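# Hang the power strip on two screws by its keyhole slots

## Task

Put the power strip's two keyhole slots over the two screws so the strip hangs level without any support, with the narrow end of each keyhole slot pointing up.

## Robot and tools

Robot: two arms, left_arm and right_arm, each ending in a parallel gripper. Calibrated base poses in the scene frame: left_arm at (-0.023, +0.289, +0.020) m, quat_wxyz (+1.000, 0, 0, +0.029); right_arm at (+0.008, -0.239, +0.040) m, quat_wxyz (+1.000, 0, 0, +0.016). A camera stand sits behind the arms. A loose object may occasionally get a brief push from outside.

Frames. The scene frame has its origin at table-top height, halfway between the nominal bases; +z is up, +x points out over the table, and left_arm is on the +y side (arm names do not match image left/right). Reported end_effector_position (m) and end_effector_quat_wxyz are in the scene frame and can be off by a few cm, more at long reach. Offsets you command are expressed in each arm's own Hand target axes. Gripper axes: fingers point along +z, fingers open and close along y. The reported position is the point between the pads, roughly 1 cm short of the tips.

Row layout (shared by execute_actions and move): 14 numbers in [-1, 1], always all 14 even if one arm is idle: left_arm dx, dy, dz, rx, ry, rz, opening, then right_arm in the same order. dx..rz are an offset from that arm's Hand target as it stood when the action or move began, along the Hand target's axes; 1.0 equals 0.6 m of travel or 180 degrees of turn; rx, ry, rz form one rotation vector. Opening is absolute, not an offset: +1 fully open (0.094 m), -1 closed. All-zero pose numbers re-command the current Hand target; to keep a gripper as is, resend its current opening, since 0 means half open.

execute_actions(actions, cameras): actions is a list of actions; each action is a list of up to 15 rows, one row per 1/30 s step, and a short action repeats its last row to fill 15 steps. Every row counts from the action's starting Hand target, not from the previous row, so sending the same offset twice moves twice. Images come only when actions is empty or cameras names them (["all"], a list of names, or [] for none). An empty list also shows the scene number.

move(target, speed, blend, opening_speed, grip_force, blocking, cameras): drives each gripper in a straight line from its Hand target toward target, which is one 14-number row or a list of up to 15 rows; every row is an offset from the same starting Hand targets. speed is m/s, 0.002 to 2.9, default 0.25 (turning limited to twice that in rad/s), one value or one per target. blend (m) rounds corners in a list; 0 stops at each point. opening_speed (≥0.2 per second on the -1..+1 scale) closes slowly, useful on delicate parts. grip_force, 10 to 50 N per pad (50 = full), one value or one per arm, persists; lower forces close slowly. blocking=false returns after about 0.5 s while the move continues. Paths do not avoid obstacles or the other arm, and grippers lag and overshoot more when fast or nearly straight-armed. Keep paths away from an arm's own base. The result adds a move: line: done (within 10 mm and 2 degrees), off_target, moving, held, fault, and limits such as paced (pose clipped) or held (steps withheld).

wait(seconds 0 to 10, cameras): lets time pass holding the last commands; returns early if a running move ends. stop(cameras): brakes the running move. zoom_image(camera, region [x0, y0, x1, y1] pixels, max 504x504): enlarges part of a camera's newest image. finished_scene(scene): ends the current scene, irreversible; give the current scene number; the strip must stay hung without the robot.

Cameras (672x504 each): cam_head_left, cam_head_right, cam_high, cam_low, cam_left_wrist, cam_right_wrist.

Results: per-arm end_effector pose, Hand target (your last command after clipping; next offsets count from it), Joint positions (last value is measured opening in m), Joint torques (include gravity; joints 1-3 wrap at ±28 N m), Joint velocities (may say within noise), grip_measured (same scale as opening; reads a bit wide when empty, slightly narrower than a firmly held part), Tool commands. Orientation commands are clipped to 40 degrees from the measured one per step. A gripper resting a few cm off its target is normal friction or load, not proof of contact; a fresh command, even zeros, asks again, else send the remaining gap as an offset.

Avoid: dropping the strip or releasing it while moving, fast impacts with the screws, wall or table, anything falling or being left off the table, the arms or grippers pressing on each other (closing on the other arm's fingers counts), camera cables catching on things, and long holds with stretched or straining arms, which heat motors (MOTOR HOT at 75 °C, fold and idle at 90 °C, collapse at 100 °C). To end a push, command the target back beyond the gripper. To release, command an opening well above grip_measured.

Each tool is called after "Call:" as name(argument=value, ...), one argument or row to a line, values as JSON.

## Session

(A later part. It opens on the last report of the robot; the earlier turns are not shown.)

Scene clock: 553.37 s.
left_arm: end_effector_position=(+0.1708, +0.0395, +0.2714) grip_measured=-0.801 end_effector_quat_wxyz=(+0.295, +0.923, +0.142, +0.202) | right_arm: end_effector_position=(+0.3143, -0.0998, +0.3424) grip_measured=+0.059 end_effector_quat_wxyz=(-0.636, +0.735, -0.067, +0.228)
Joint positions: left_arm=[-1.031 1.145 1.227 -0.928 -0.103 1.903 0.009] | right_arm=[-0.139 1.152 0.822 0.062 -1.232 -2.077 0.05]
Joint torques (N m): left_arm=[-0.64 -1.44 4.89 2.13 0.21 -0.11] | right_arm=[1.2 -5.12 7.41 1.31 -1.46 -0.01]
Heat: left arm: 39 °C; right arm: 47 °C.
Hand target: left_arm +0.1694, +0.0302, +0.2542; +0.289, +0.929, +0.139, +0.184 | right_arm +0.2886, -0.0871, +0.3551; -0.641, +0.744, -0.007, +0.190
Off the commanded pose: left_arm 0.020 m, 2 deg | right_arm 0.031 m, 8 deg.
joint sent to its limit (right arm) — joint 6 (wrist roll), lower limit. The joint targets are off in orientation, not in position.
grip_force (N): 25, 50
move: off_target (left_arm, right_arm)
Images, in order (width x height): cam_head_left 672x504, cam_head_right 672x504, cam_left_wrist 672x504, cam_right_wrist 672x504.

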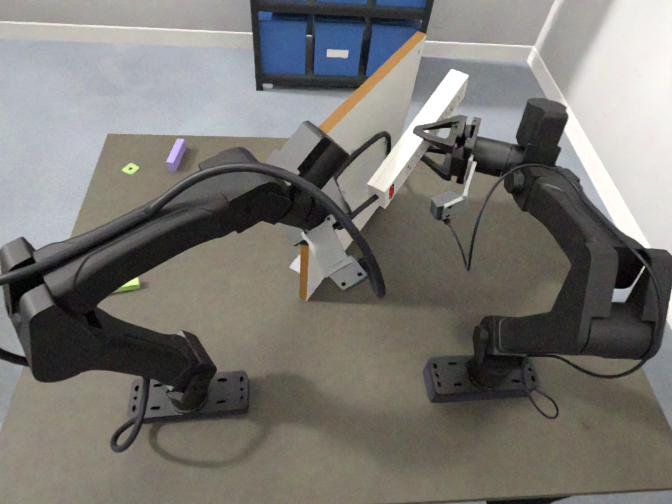

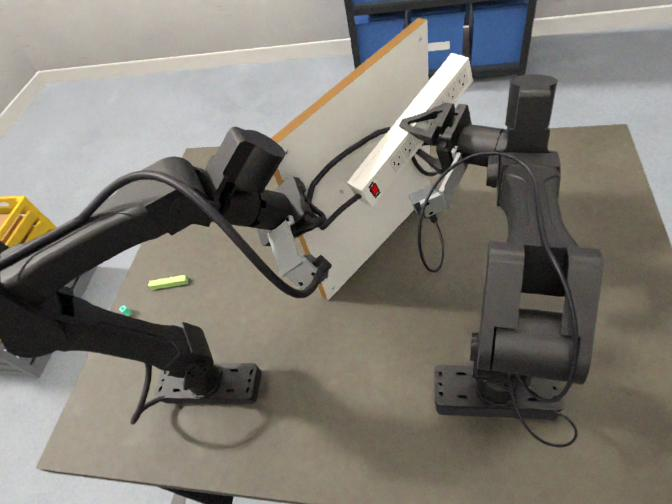

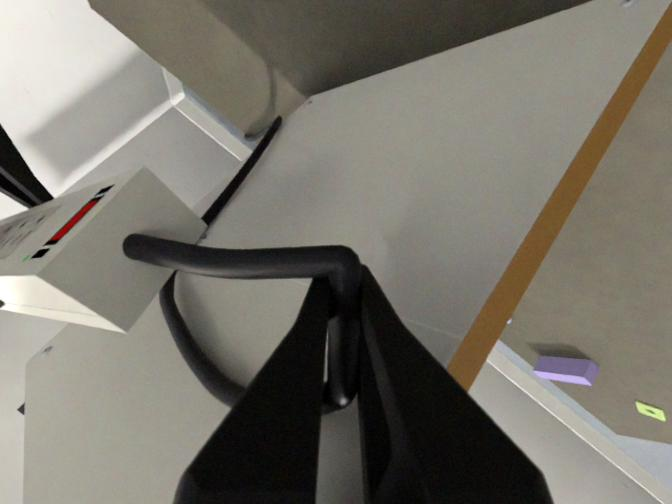

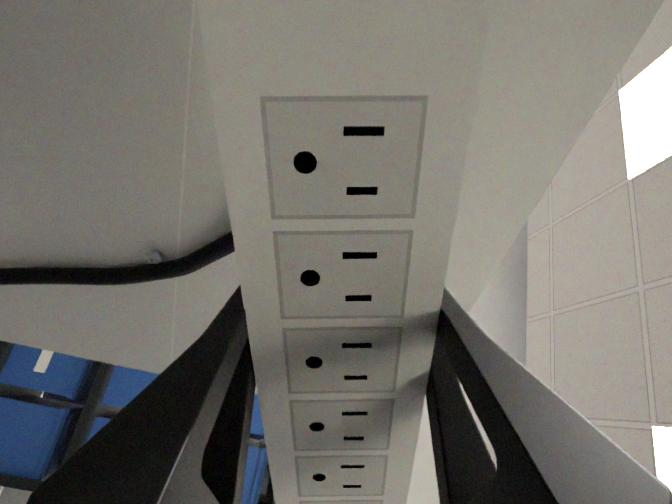

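Call:
move(
  target=[0,0,0.01,0,0,0,-0.95,0.0137,-0.0478,-0.0052,0,0,0,-0.1],
  speed=0.06,
  cameras=["cam_left_wrist","cam_head_right","cam_head_left","cam_high"],
)

Scene clock: 566.87 s.
left_arm: end_effector_position=(+0.1736, +0.0358, +0.2727) grip_measured=-0.802 end_effector_quat_wxyz=(+0.304, +0.919, +0.146, +0.205) | right_arm: end_effector_position=(+0.3168, -0.1025, +0.3427) grip_measured=+0.059 end_effector_quat_wxyz=(-0.630, +0.740, -0.094, +0.215)
Joint positions: left_arm=[-1.031 1.145 1.217 -0.897 -0.104 1.896 0.009] | right_arm=[-0.143 1.152 0.855 -0.027 -1.209 -2.077 0.05]
Joint torques (N m): left_arm=[-0.4 -0.76 4.57 2.06 0.24 -0.02] | right_arm=[1.31 -6.05 13.08 1.14 -1.73 -0.01]
Heat: left arm: 38 °C; right arm: 46 °C.
Hand target: left_arm +0.1719, +0.0273, +0.2496; +0.289, +0.929, +0.139, +0.184 | right_arm +0.2885, -0.0871, +0.3852; -0.641, +0.744, -0.007, +0.190
Off the commanded pose: left_arm 0.025 m, 3 deg | right_arm 0.053 m, 10 deg.
joint sent to its limit (right arm) — joint 6 (wrist roll), lower limit. The joint targets are off in orientation, not in position.
grip_force (N): 25, 50
move: off_target (left_arm, right_arm)
Images, in order (width x height): cam_head_left 672x504, cam_head_right 672x504, cam_high 672x504, cam_left_wrist 672x504.

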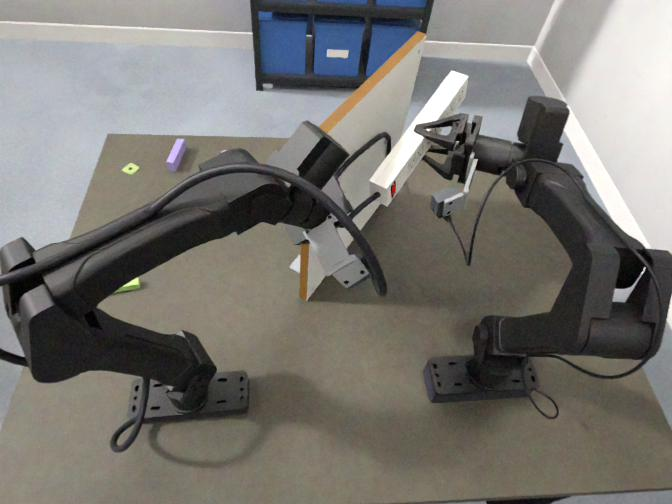

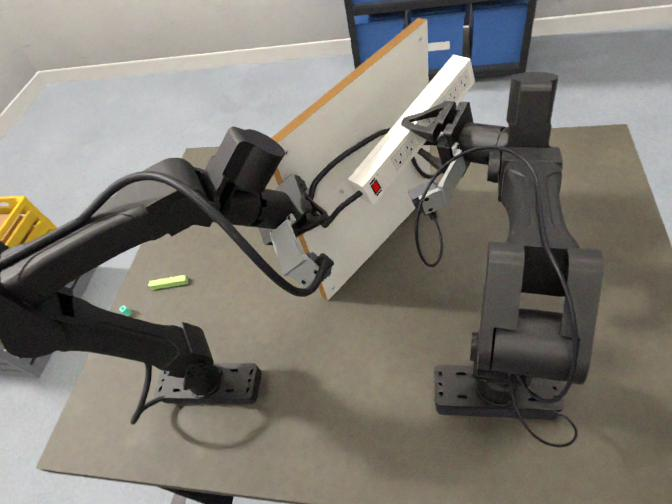

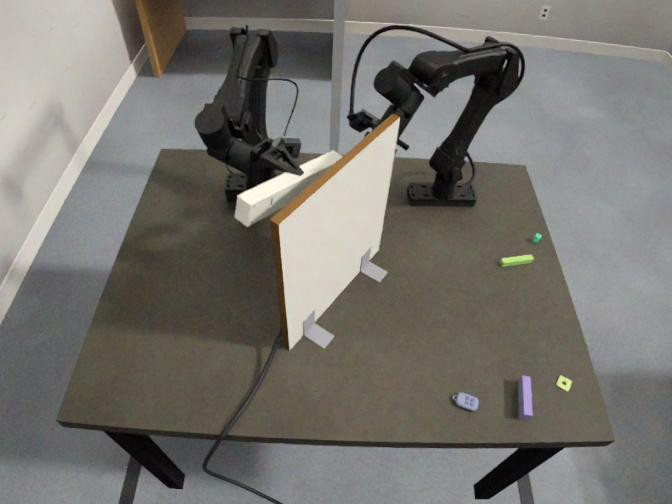

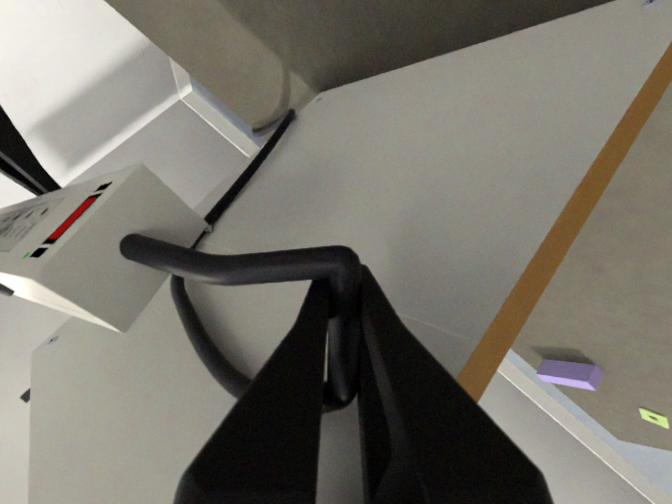

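Call:
move(
  target=[0,0,0.015,0,0,-0.4,-0.95,0,0,0,0,0,0,-0.1],
  speed=0.15,
  cameras=["cam_left_wrist","cam_head_right","cam_head_left","cam_right_wrist"],
)

Scene clock: 629.83 s.
left_arm: end_effector_position=(+0.1528, +0.0133, +0.2566) grip_measured=-0.820 end_effector_quat_wxyz=(+0.349, +0.701, +0.619, -0.059) | right_arm: end_effector_position=(+0.3136, -0.1008, +0.3577) grip_measured=+0.059 end_effector_quat_wxyz=(-0.638, +0.735, -0.074, +0.217)
Joint positions: left_arm=[-1.06 1.171 1.183 -0.859 0.01 0.692 0.008] | right_arm=[-0.145 1.152 0.892 -0.032 -1.243 -2.077 0.05]
Joint torques (N m): left_arm=[2.43 -2.19 6.02 2 -1.02 -0.52] | right_arm=[1.61 -5.52 10.74 1.07 -1.36 -0.01]
Heat: left arm: 38 °C; right arm: 56 °C.
Hand target: left_arm +0.1758, +0.0229, +0.2427; +0.342, +0.670, +0.659, -0.021 | right_arm +0.2886, -0.0871, +0.3851; -0.641, +0.744, -0.007, +0.190
Off the commanded pose: left_arm 0.029 m, 7 deg | right_arm 0.040 m, 8 deg.
joint sent to its limit (right arm) — joint 6 (wrist roll), lower limit. The joint targets are off in orientation, not in position.
grip_force (N): 25, 50
move: off_target (left_arm, right_arm)
Images, in order (width x height): cam_head_left 672x504, cam_head_right 672x504, cam_left_wrist 672x504, cam_right_wrist 672x504.

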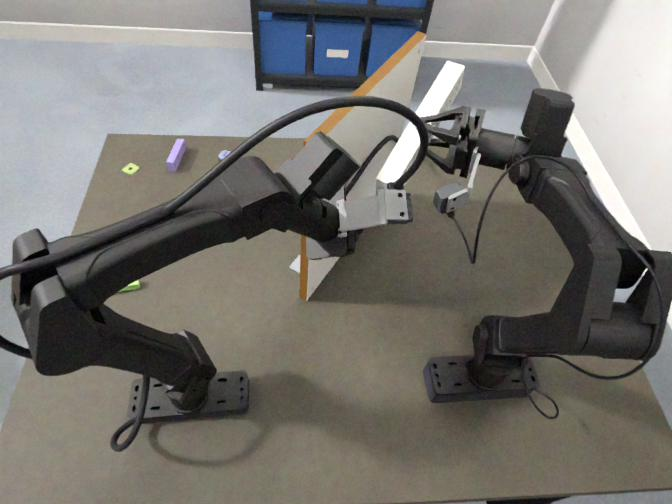

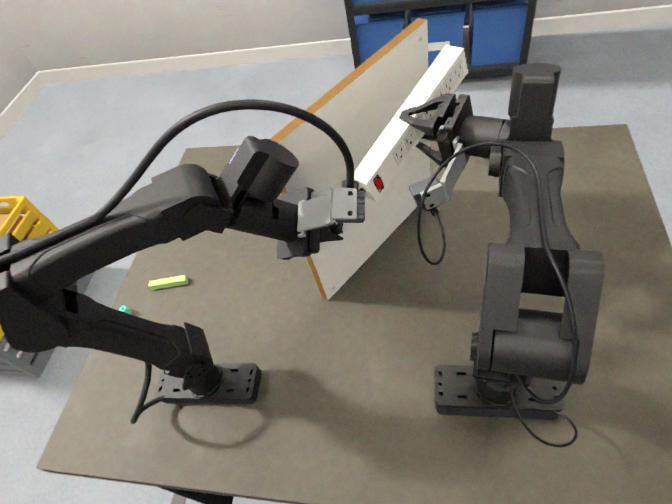

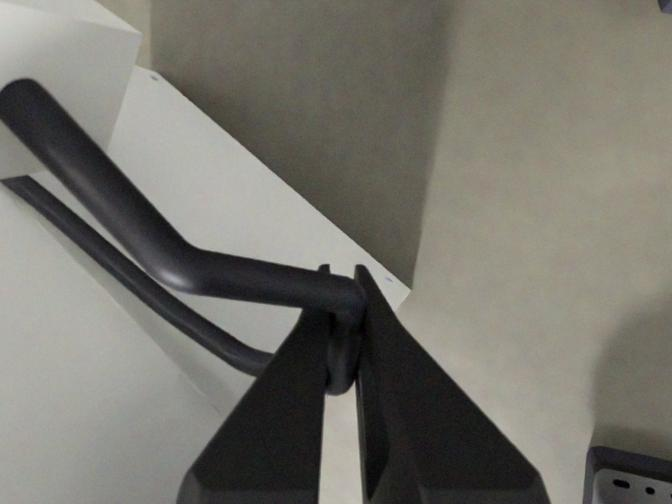

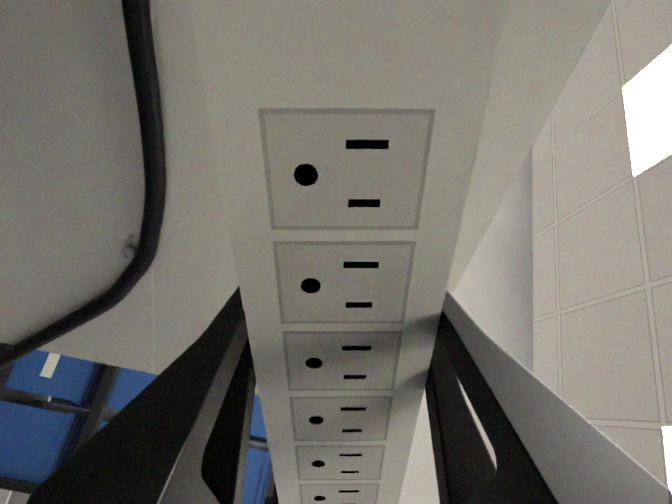

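Call:
move(
  target=[-0.0899,-0.0728,0.0153,0,0,0,-0.95,-0.0418,0,-0.1088,0,0,0,-0.1],
  speed=0.08,
  cameras=["cam_left_wrist","cam_head_right","cam_head_left","cam_right_wrist"],
)

Scene clock: 652.70 s.
left_arm: end_effector_position=(+0.1415, -0.0308, +0.2596) grip_measured=-0.826 end_effector_quat_wxyz=(+0.374, +0.655, +0.656, -0.020) | right_arm: end_effector_position=(+0.2730, -0.1553, +0.3857) grip_measured=+0.059 end_effector_quat_wxyz=(-0.640, +0.711, -0.057, +0.287)
Joint positions: left_arm=[-1.292 1.291 1.249 -0.801 -0.271 0.439 0.008] | right_arm=[-0.433 0.978 0.83 -0.018 -1.469 -2.077 0.05]
Joint torques (N m): left_arm=[-1.07 -2.66 8.46 1.4 0.13 -0.11] | right_arm=[0.54 -4.04 6.54 0.49 -1.34 0]
Heat: left arm: 38 °C; right arm: 59 °C.
Hand target: left_arm +0.1334, -0.0328, +0.2426; +0.342, +0.670, +0.659, -0.021 | right_arm +0.2464, -0.1428, +0.3851; -0.641, +0.744, -0.007, +0.190
Off the commanded pose: left_arm 0.019 m, 4 deg | right_arm 0.030 m, 13 deg.
joint sent to its limit (right arm) — joint 5 (wrist yaw), lower limit; joint 6 (wrist roll), lower limit. The joint targets are off in orientation, not in position.
grip_force (N): 25, 50
move: off_target (left_arm, right_arm)
Images, in order (width x height): cam_head_left 672x504, cam_head_right 672x504, cam_left_wrist 672x504, cam_right_wrist 672x504.

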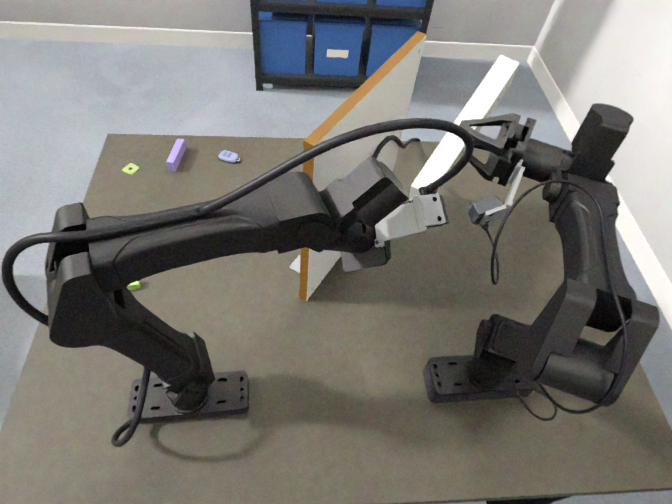

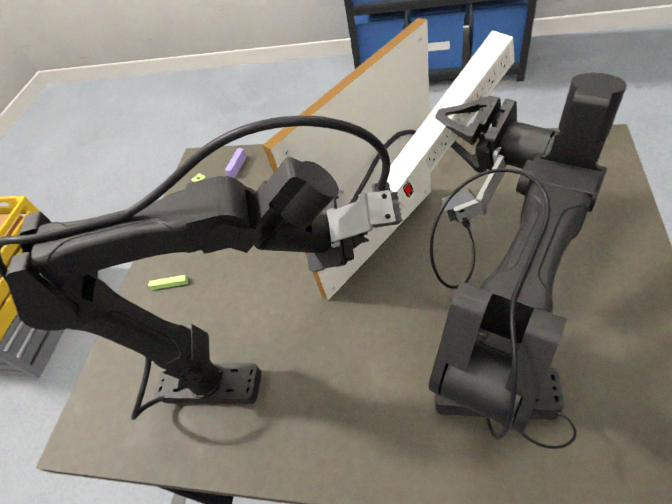

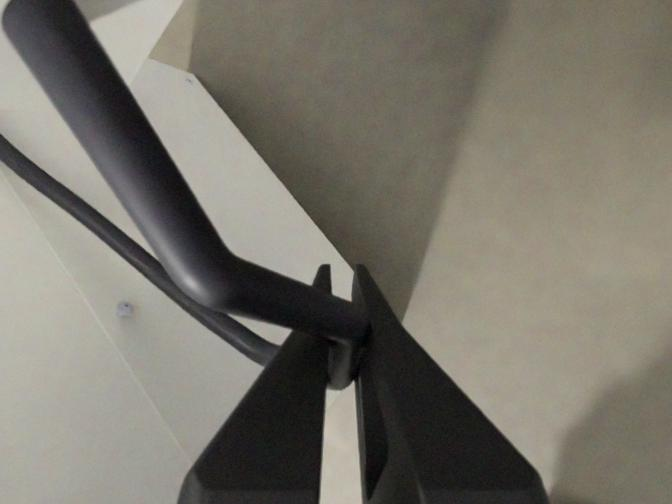

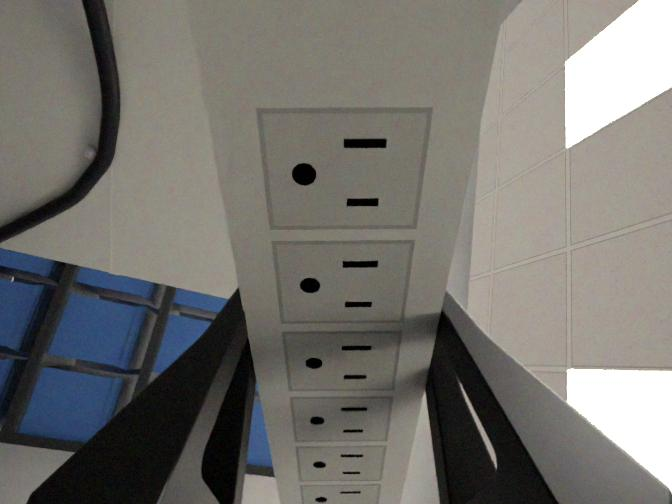

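Call:
move(
  target=[0.0918,-0.0825,0.1469,0,0,0,-0.95,-0.0523,0.1833,0.0201,0,0,0,-0.1],
  speed=0.08,
  cameras=["cam_left_wrist","cam_head_right","cam_head_left","cam_right_wrist","cam_low"],
)

Scene clock: 666.07 s.
left_arm: end_effector_position=(+0.1395, -0.0290, +0.1447) grip_measured=-0.826 end_effector_quat_wxyz=(+0.357, +0.659, +0.662, -0.014) | right_arm: end_effector_position=(+0.2675, -0.1544, +0.2758) grip_measured=+0.059 end_effector_quat_wxyz=(-0.635, +0.710, -0.052, +0.300)
Joint positions: left_arm=[-1.296 1.321 0.838 -0.402 -0.273 0.428 0.008] | right_arm=[-0.439 1.022 0.394 0.49 -1.463 -2.077 0.05]
Joint torques (N m): left_arm=[-0.69 -3.12 5.96 2.04 0.12 -0.02] | right_arm=[0.73 -1.48 6.2 0.45 -1.39 -0.01]
Heat: left arm: 38 °C; right arm: 54 °C.
Hand target: left_arm +0.1333, -0.0328, +0.1275; +0.342, +0.670, +0.659, -0.021 | right_arm +0.2463, -0.1429, +0.2701; -0.641, +0.744, -0.007, +0.190
Off the commanded pose: left_arm 0.019 m, 2 deg | right_arm 0.025 m, 14 deg.
joint sent to its limit (right arm) — joint 5 (wrist yaw), lower limit; joint 6 (wrist roll), lower limit. The joint targets are off in orientation, not in position.
grip_force (N): 25, 50
move: off_target (left_arm, right_arm)
Images, in order (width x height): cam_head_left 672x504, cam_head_right 672x504, cam_low 672x504, cam_left_wrist 672x504, cam_right_wrist 672x504.

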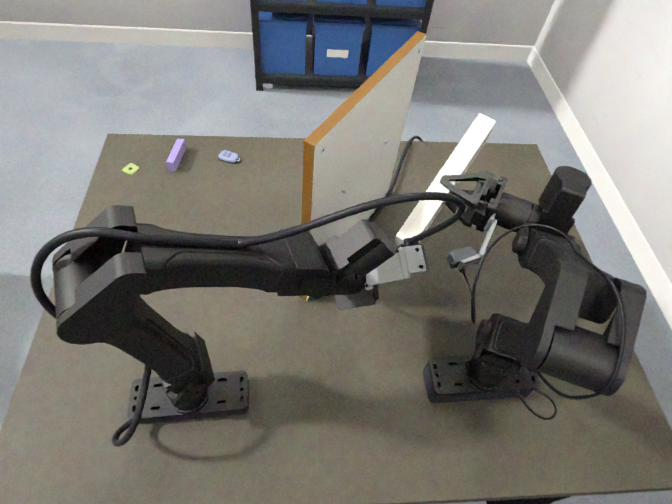

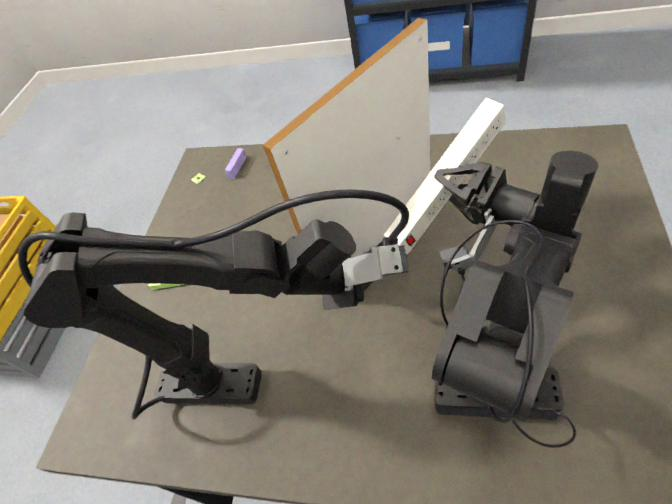

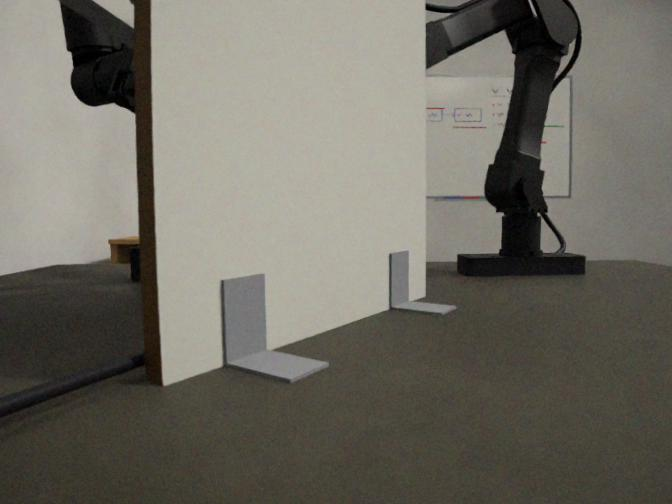

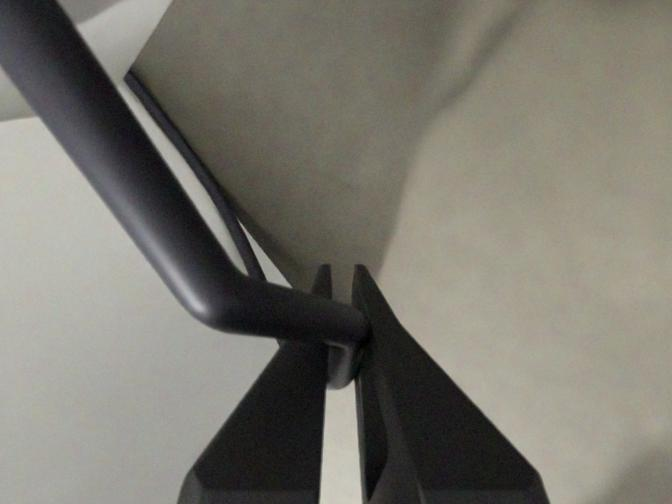

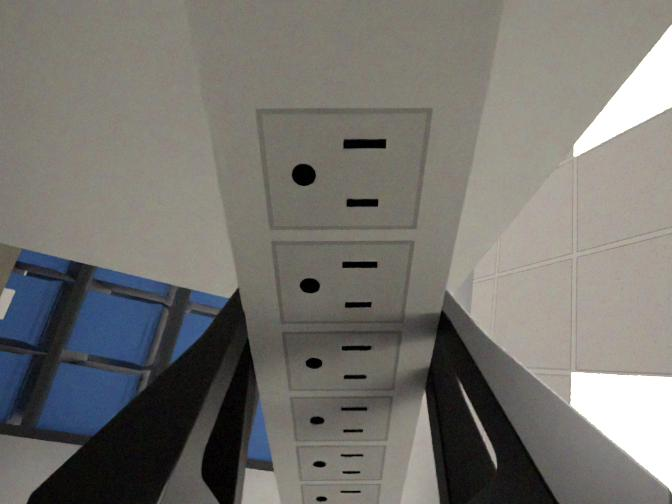

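Call:
move(
  target=[0.1108,0.0532,-0.0722,0,0,0,-0.95,0.04,0.038,0.1543,0.0237,0.0716,0.0916,-0.1],
  speed=0.07,
  cameras=["cam_left_wrist","cam_head_right","cam_head_left","cam_right_wrist"],
)

Scene clock: 691.70 s.
left_arm: end_effector_position=(+0.1568, +0.0518, +0.1475) grip_measured=-0.826 end_effector_quat_wxyz=(+0.344, +0.657, +0.671, -0.013) | right_arm: end_effector_position=(+0.3091, -0.0763, +0.2376) grip_measured=+0.059 end_effector_quat_wxyz=(-0.652, +0.705, -0.164, +0.225)
Joint positions: left_arm=[-1.058 1.042 0.694 -0.528 -0.121 0.594 0.008] | right_arm=[0.012 1.253 0.343 0.825 -0.965 -1.745 0.05]
Joint torques (N m): left_arm=[-0.02 -3.19 6.78 1.91 0.25 0.25] | right_arm=[2.19 -2.69 6.02 1.97 -0.4 1.21]
Heat: left arm: 38 °C; right arm: 51 °C.
Hand target: left_arm +0.1524, +0.0492, +0.1426; +0.342, +0.670, +0.659, -0.021 | right_arm +0.3009, -0.0651, +0.2450; +0.684, -0.685, +0.178, -0.178
Off the commanded pose: left_arm 0.007 m, 2 deg | right_arm 0.016 m, 7 deg.
grip_force (N): 25, 50
move: off_target (right_arm)
Images, in order (width x height): cam_head_left 672x504, cam_head_right 672x504, cam_left_wrist 672x504, cam_right_wrist 672x504.

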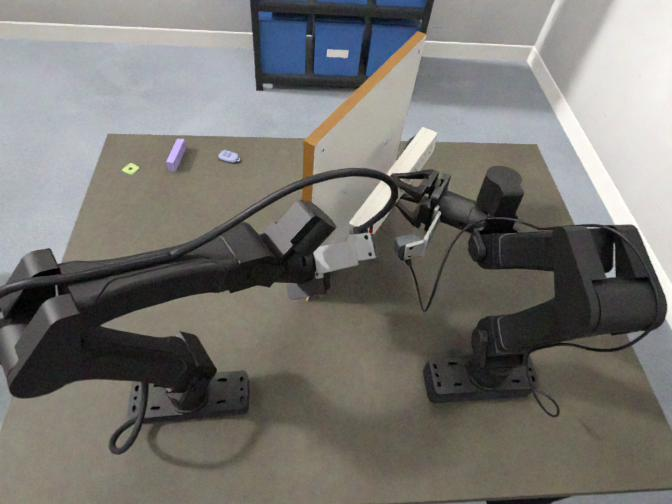

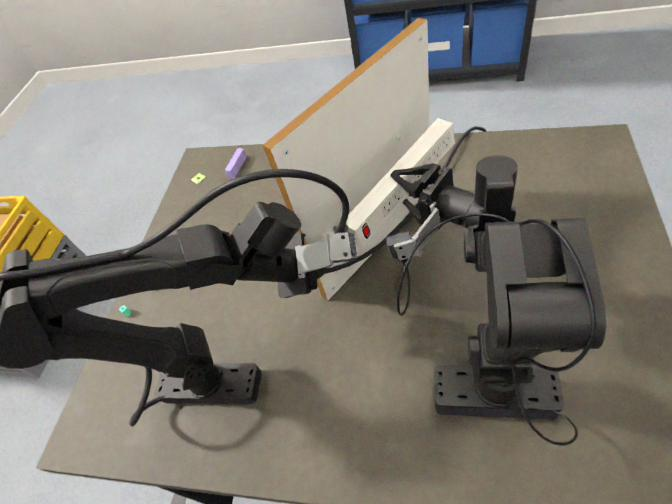

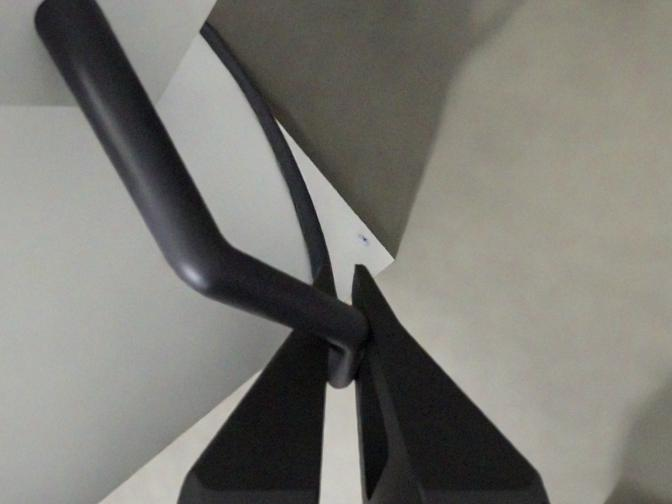

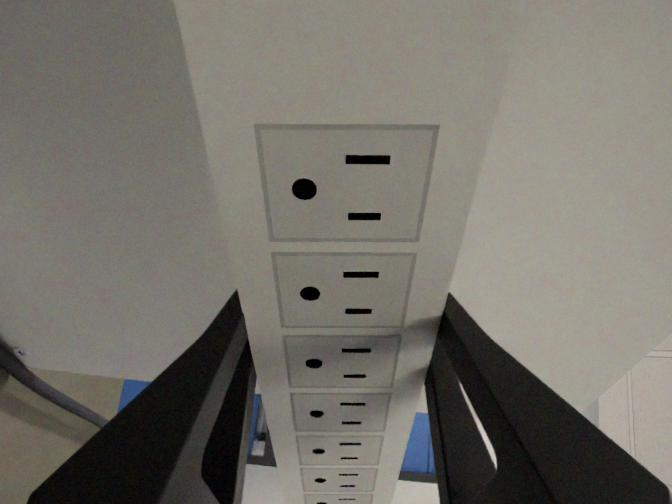

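Call:
zoom_image(
  camera="cam_head_left",
  region=[290, 20, 450, 260],
)

Call:
zoom_image(
  camera="cam_head_right",
  region=[260, 10, 470, 260],
)

Scaled by 2.100.

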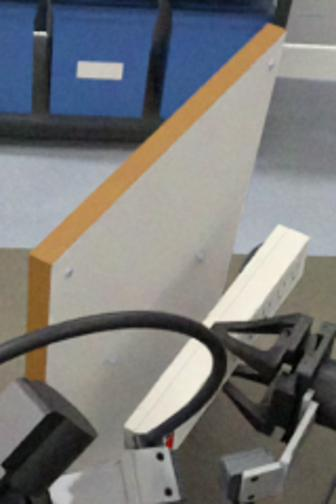

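Scaled by 2.016.

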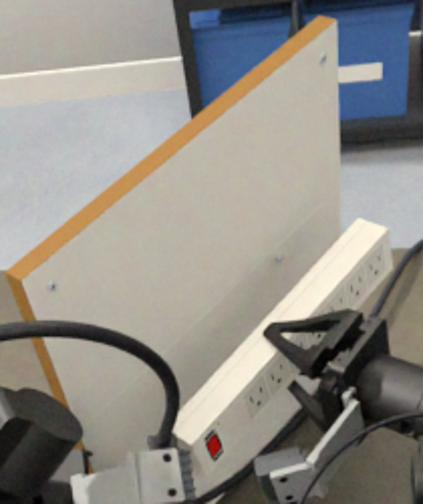

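Call:
move(
  target=[0.0057,0.0388,-0.0363,0,0,0,-0.95,0.007,0,0.0495,0,0,0,-0.1],
  speed=0.06,
  cameras=["cam_left_wrist","cam_head_right","cam_head_left","cam_right_wrist"],
)

Call:
zoom_image(
  camera="cam_head_left",
  region=[290, 20, 450, 260],
)

Call:
zoom_image(
  camera="cam_head_right",
  region=[310, 90, 460, 260],
)

Scene clock: 763.77 s.
left_arm: end_effector_position=(+0.1557, +0.0738, +0.1495) grip_measured=-0.826 end_effector_quat_wxyz=(+0.311, +0.670, +0.673, -0.022) | right_arm: end_effector_position=(+0.3184, -0.0553, +0.2201) grip_measured=+0.059 end_effector_quat_wxyz=(+0.652, -0.705, +0.195, -0.198)
Joint positions: left_arm=[-0.957 1.011 0.729 -0.656 -0.026 0.677 0.008] | right_arm=[0.11 1.364 0.35 0.906 -0.862 -1.678 0.05]
Joint torques (N m): left_arm=[0.46 -3.44 11.18 1.96 -0.03 0.24] | right_arm=[2.22 -3.1 9.36 2.04 -0.44 0.79]
Heat: left arm: 39 °C; right arm: 51 °C.
Hand target: left_arm +0.1645, +0.0651, +0.1675; +0.341, +0.670, +0.659, -0.021 | right_arm +0.3191, -0.0412, +0.2452; +0.684, -0.685, +0.178, -0.178
Off the commanded pose: left_arm 0.022 m, 4 deg | right_arm 0.029 m, 5 deg.
grip_force (N): 25, 50
move: off_target (left_arm, right_arm)
Images, in order (width x height): cam_head_left 672x504, cam_head_right 672x504, cam_left_wrist 672x504, cam_right_wrist 672x504.

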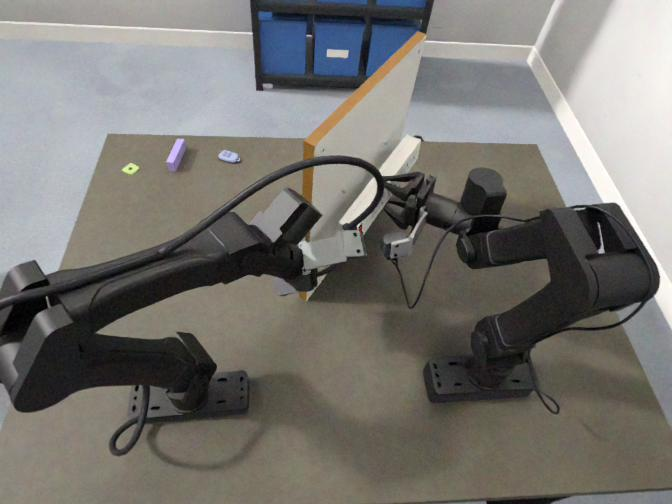

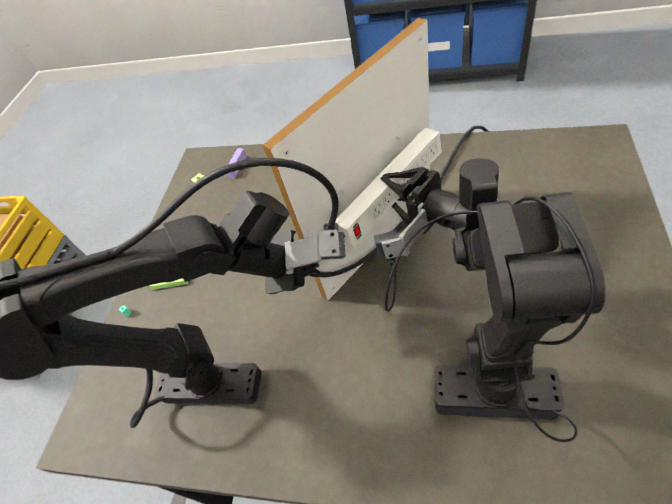

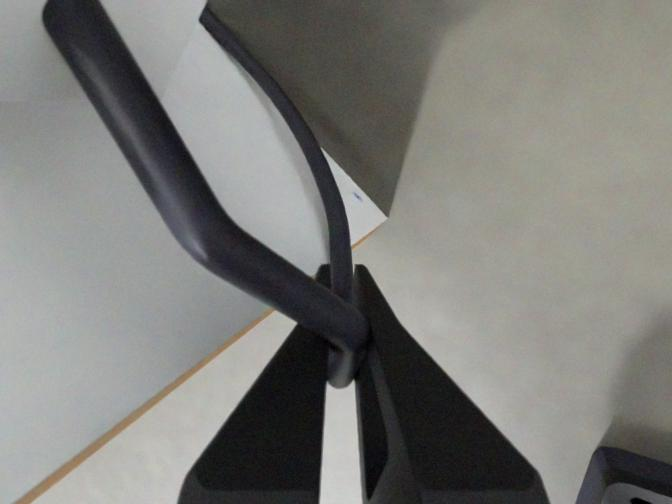

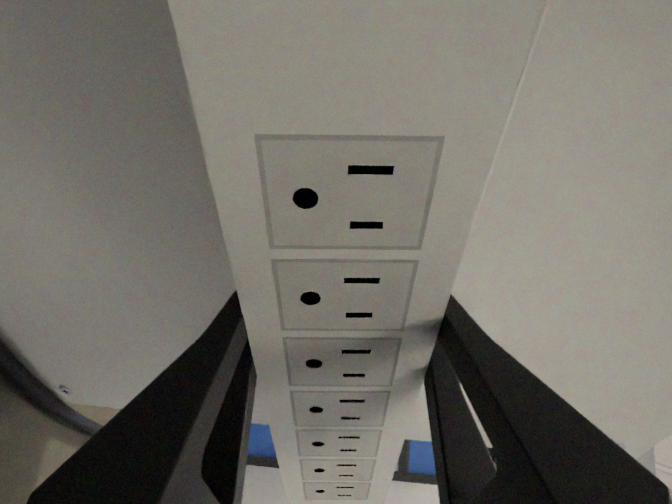

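Scaled by 2.100.

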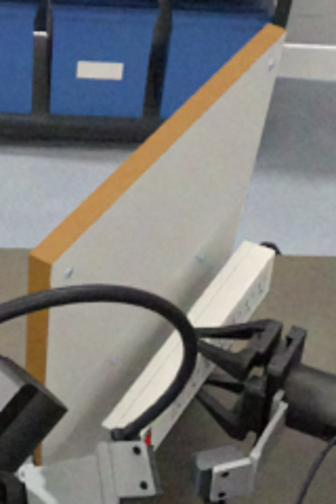

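Scaled by 2.965.

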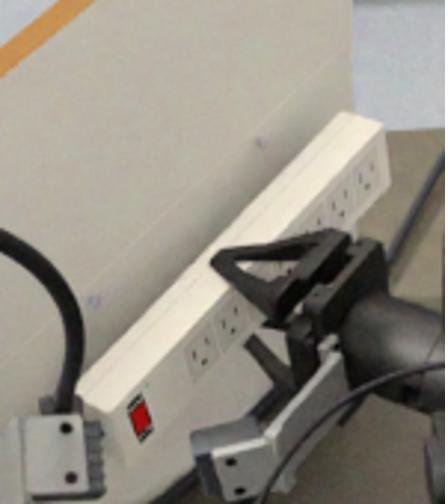

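Call:
move(
  target=[-0.016,0.0143,-0.0255,0,0,0,-0.95,0,-0.055,0,0.0025,0,0.018,-0.1],
  speed=0.06,
  cameras=["cam_left_wrist","cam_head_right","cam_head_left","cam_right_wrist"],
)

Call:
zoom_image(
  camera="cam_head_left",
  region=[300, 100, 450, 260],
)

Call:
zoom_image(
  camera="cam_head_right",
  region=[310, 90, 460, 250],
)

Scene clock: 788.20 s.
left_arm: end_effector_position=(+0.1595, +0.0739, +0.1732) grip_measured=-0.826 end_effector_quat_wxyz=(+0.318, +0.666, +0.675, -0.018) | right_arm: end_effector_position=(+0.3215, -0.0548, +0.2338) grip_measured=+0.059 end_effector_quat_wxyz=(+0.652, -0.705, +0.221, -0.172)
Joint positions: left_arm=[-0.952 1.01 0.815 -0.729 -0.035 0.677 0.008] | right_arm=[0.11 1.3 0.411 0.749 -0.862 -1.631 0.05]
Joint torques (N m): left_arm=[0.02 -2.97 10.7 1.95 0.08 0.24] | right_arm=[2.11 -6.8 10.81 1.96 -0.52 0.99]
Heat: left arm: 39 °C; right arm: 52 °C.
Hand target: left_arm +0.1645, +0.0650, +0.1876; +0.341, +0.670, +0.659, -0.021 | right_arm +0.3191, -0.0412, +0.2780; +0.691, -0.677, +0.197, -0.160
Off the commanded pose: left_arm 0.018 m, 3 deg | right_arm 0.047 m, 6 deg.
grip_force (N): 25, 50
move: off_target (left_arm, right_arm)
Images, in order (width x height): cam_head_left 672x504, cam_head_right 672x504, cam_left_wrist 672x504, cam_right_wrist 672x504.

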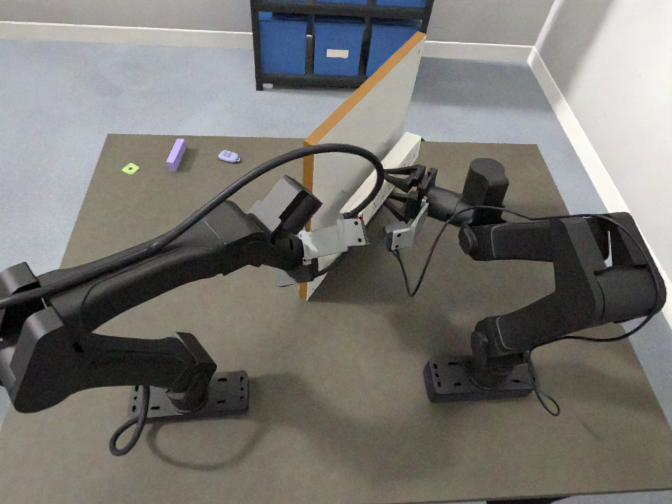

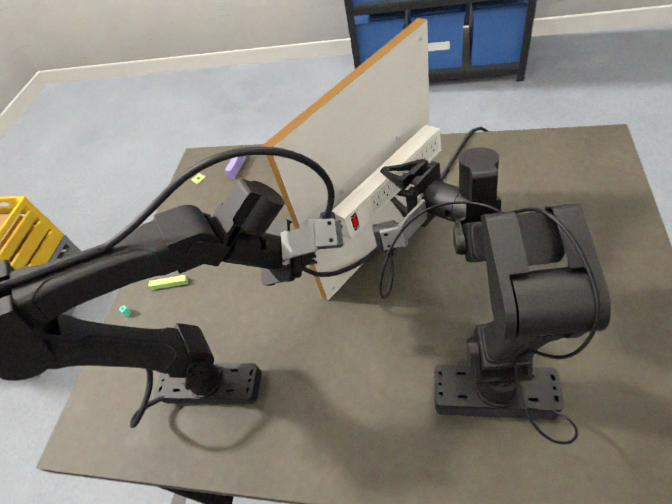

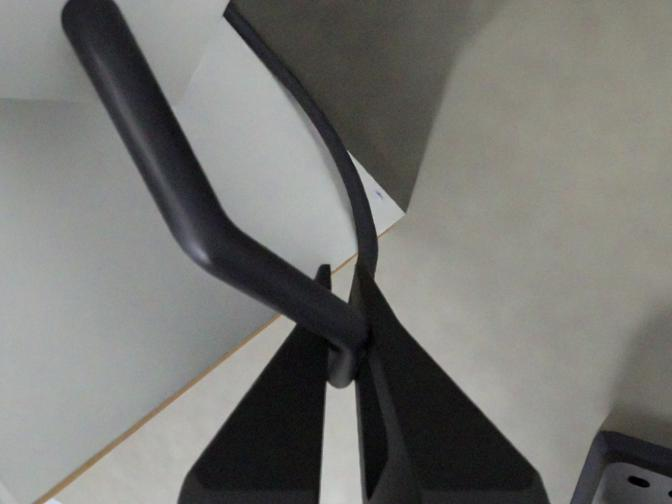

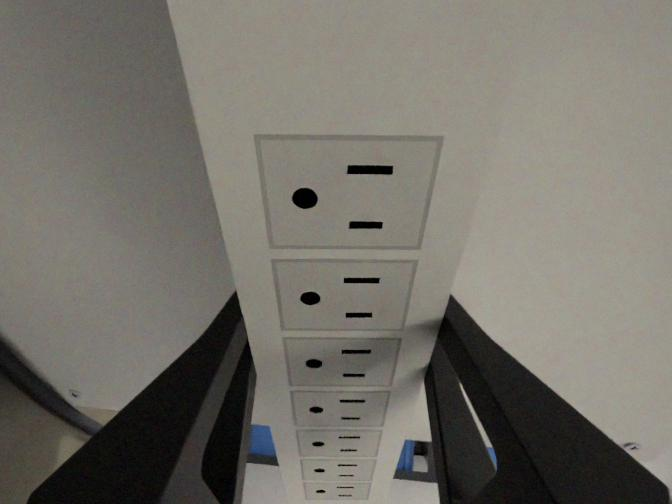

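Scaled by 3.150.

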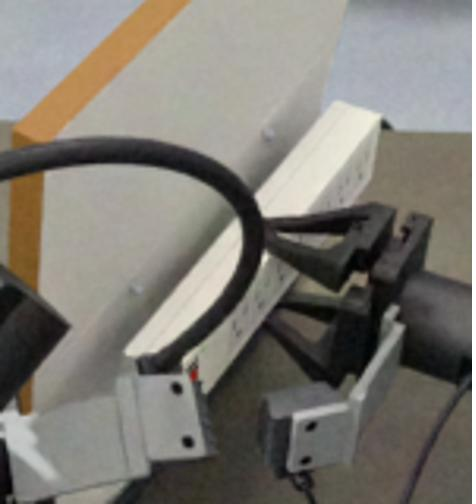

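Scaled by 3.150.

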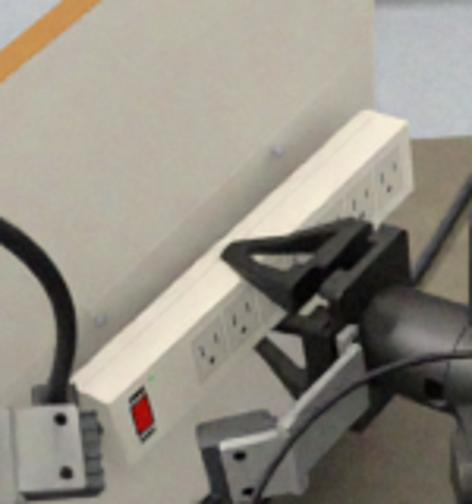

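Call:
execute_actions(
  actions=[],
  cameras=["cam_head_left","cam_head_right","cam_left_wrist","cam_right_wrist"],
)

Scene clock: 809.63 s.
left_arm: end_effector_position=(+0.1595, +0.0739, +0.1732) grip_measured=-0.826 end_effector_quat_wxyz=(+0.318, +0.666, +0.675, -0.018) | right_arm: end_effector_position=(+0.3215, -0.0548, +0.2338) grip_measured=+0.059 end_effector_quat_wxyz=(+0.652, -0.705, +0.222, -0.171)
Joint positions: left_arm=[-0.952 1.01 0.815 -0.729 -0.035 0.677 0.008] | right_arm=[0.11 1.3 0.411 0.749 -0.862 -1.631 0.05]
Joint velocities: within noise
Joint torques (N m): left_arm=[0.03 -2.97 10.71 1.95 0.08 0.25] | right_arm=[2.14 -6.83 10.8 1.96 -0.5 0.98]
Heat: left arm: 42 °C; right arm: 58 °C.
Hand target: left_arm +0.1645, +0.0650, +0.1876; +0.341, +0.670, +0.659, -0.021 | right_arm +0.3191, -0.0412, +0.2780; +0.691, -0.677, +0.197, -0.160
Tool commands: left_gripper/opening=-0.95 right_gripper/opening=-0.1
Off the commanded pose: left_arm 0.018 m, 3 deg | right_arm 0.047 m, 6 deg.
grip_force (N): 25, 50
Images, in order (width x height): cam_head_left 672x504, cam_head_right 672x504, cam_left_wrist 672x504, cam_right_wrist 672x504.

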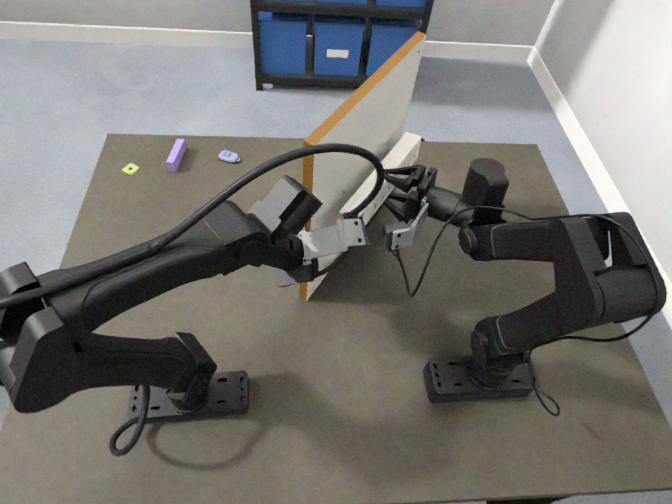

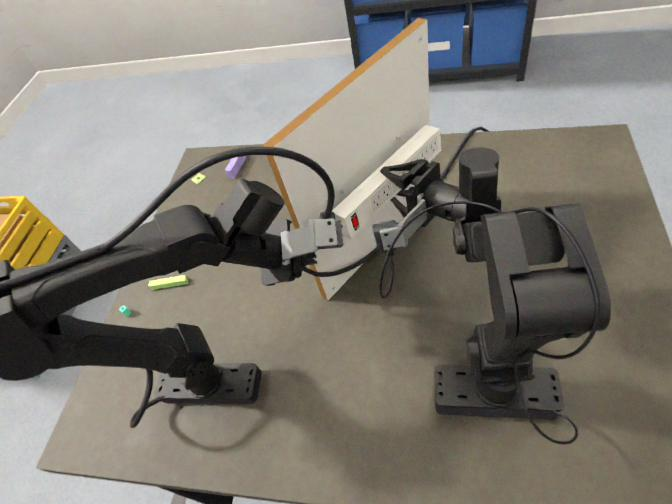

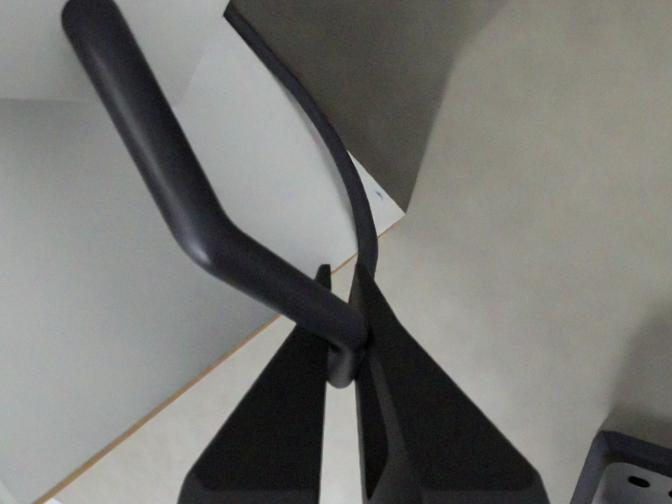

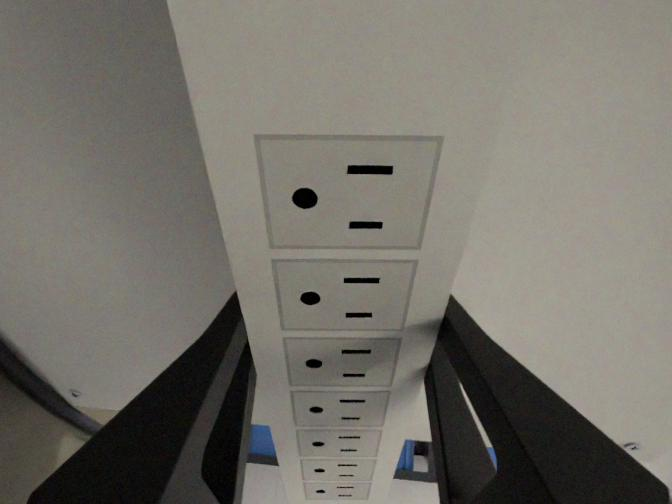

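Call:
zoom_image(
  camera="cam_head_right",
  region=[310, 110, 460, 260],
)

Call:
zoom_image(
  camera="cam_head_left",
  region=[310, 110, 460, 260],
)

Scaled by 3.360.

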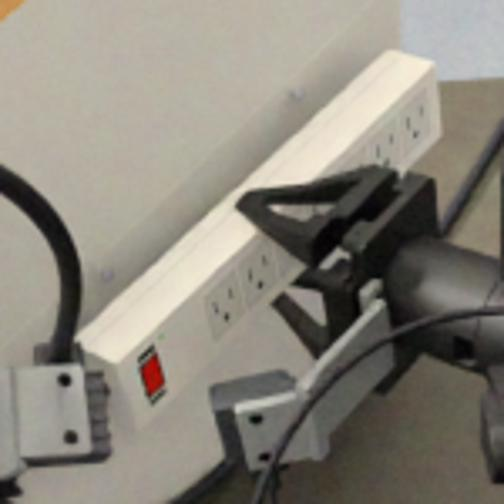

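Scaled by 3.360.

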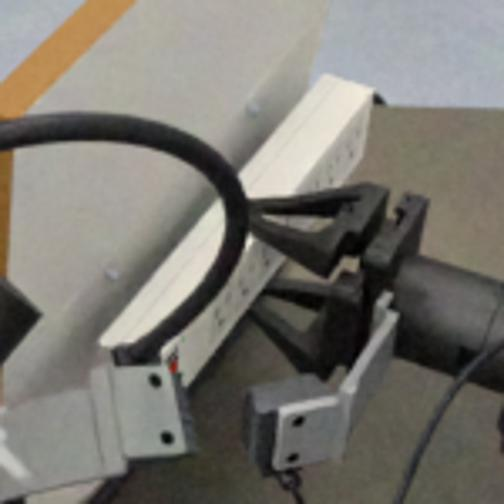

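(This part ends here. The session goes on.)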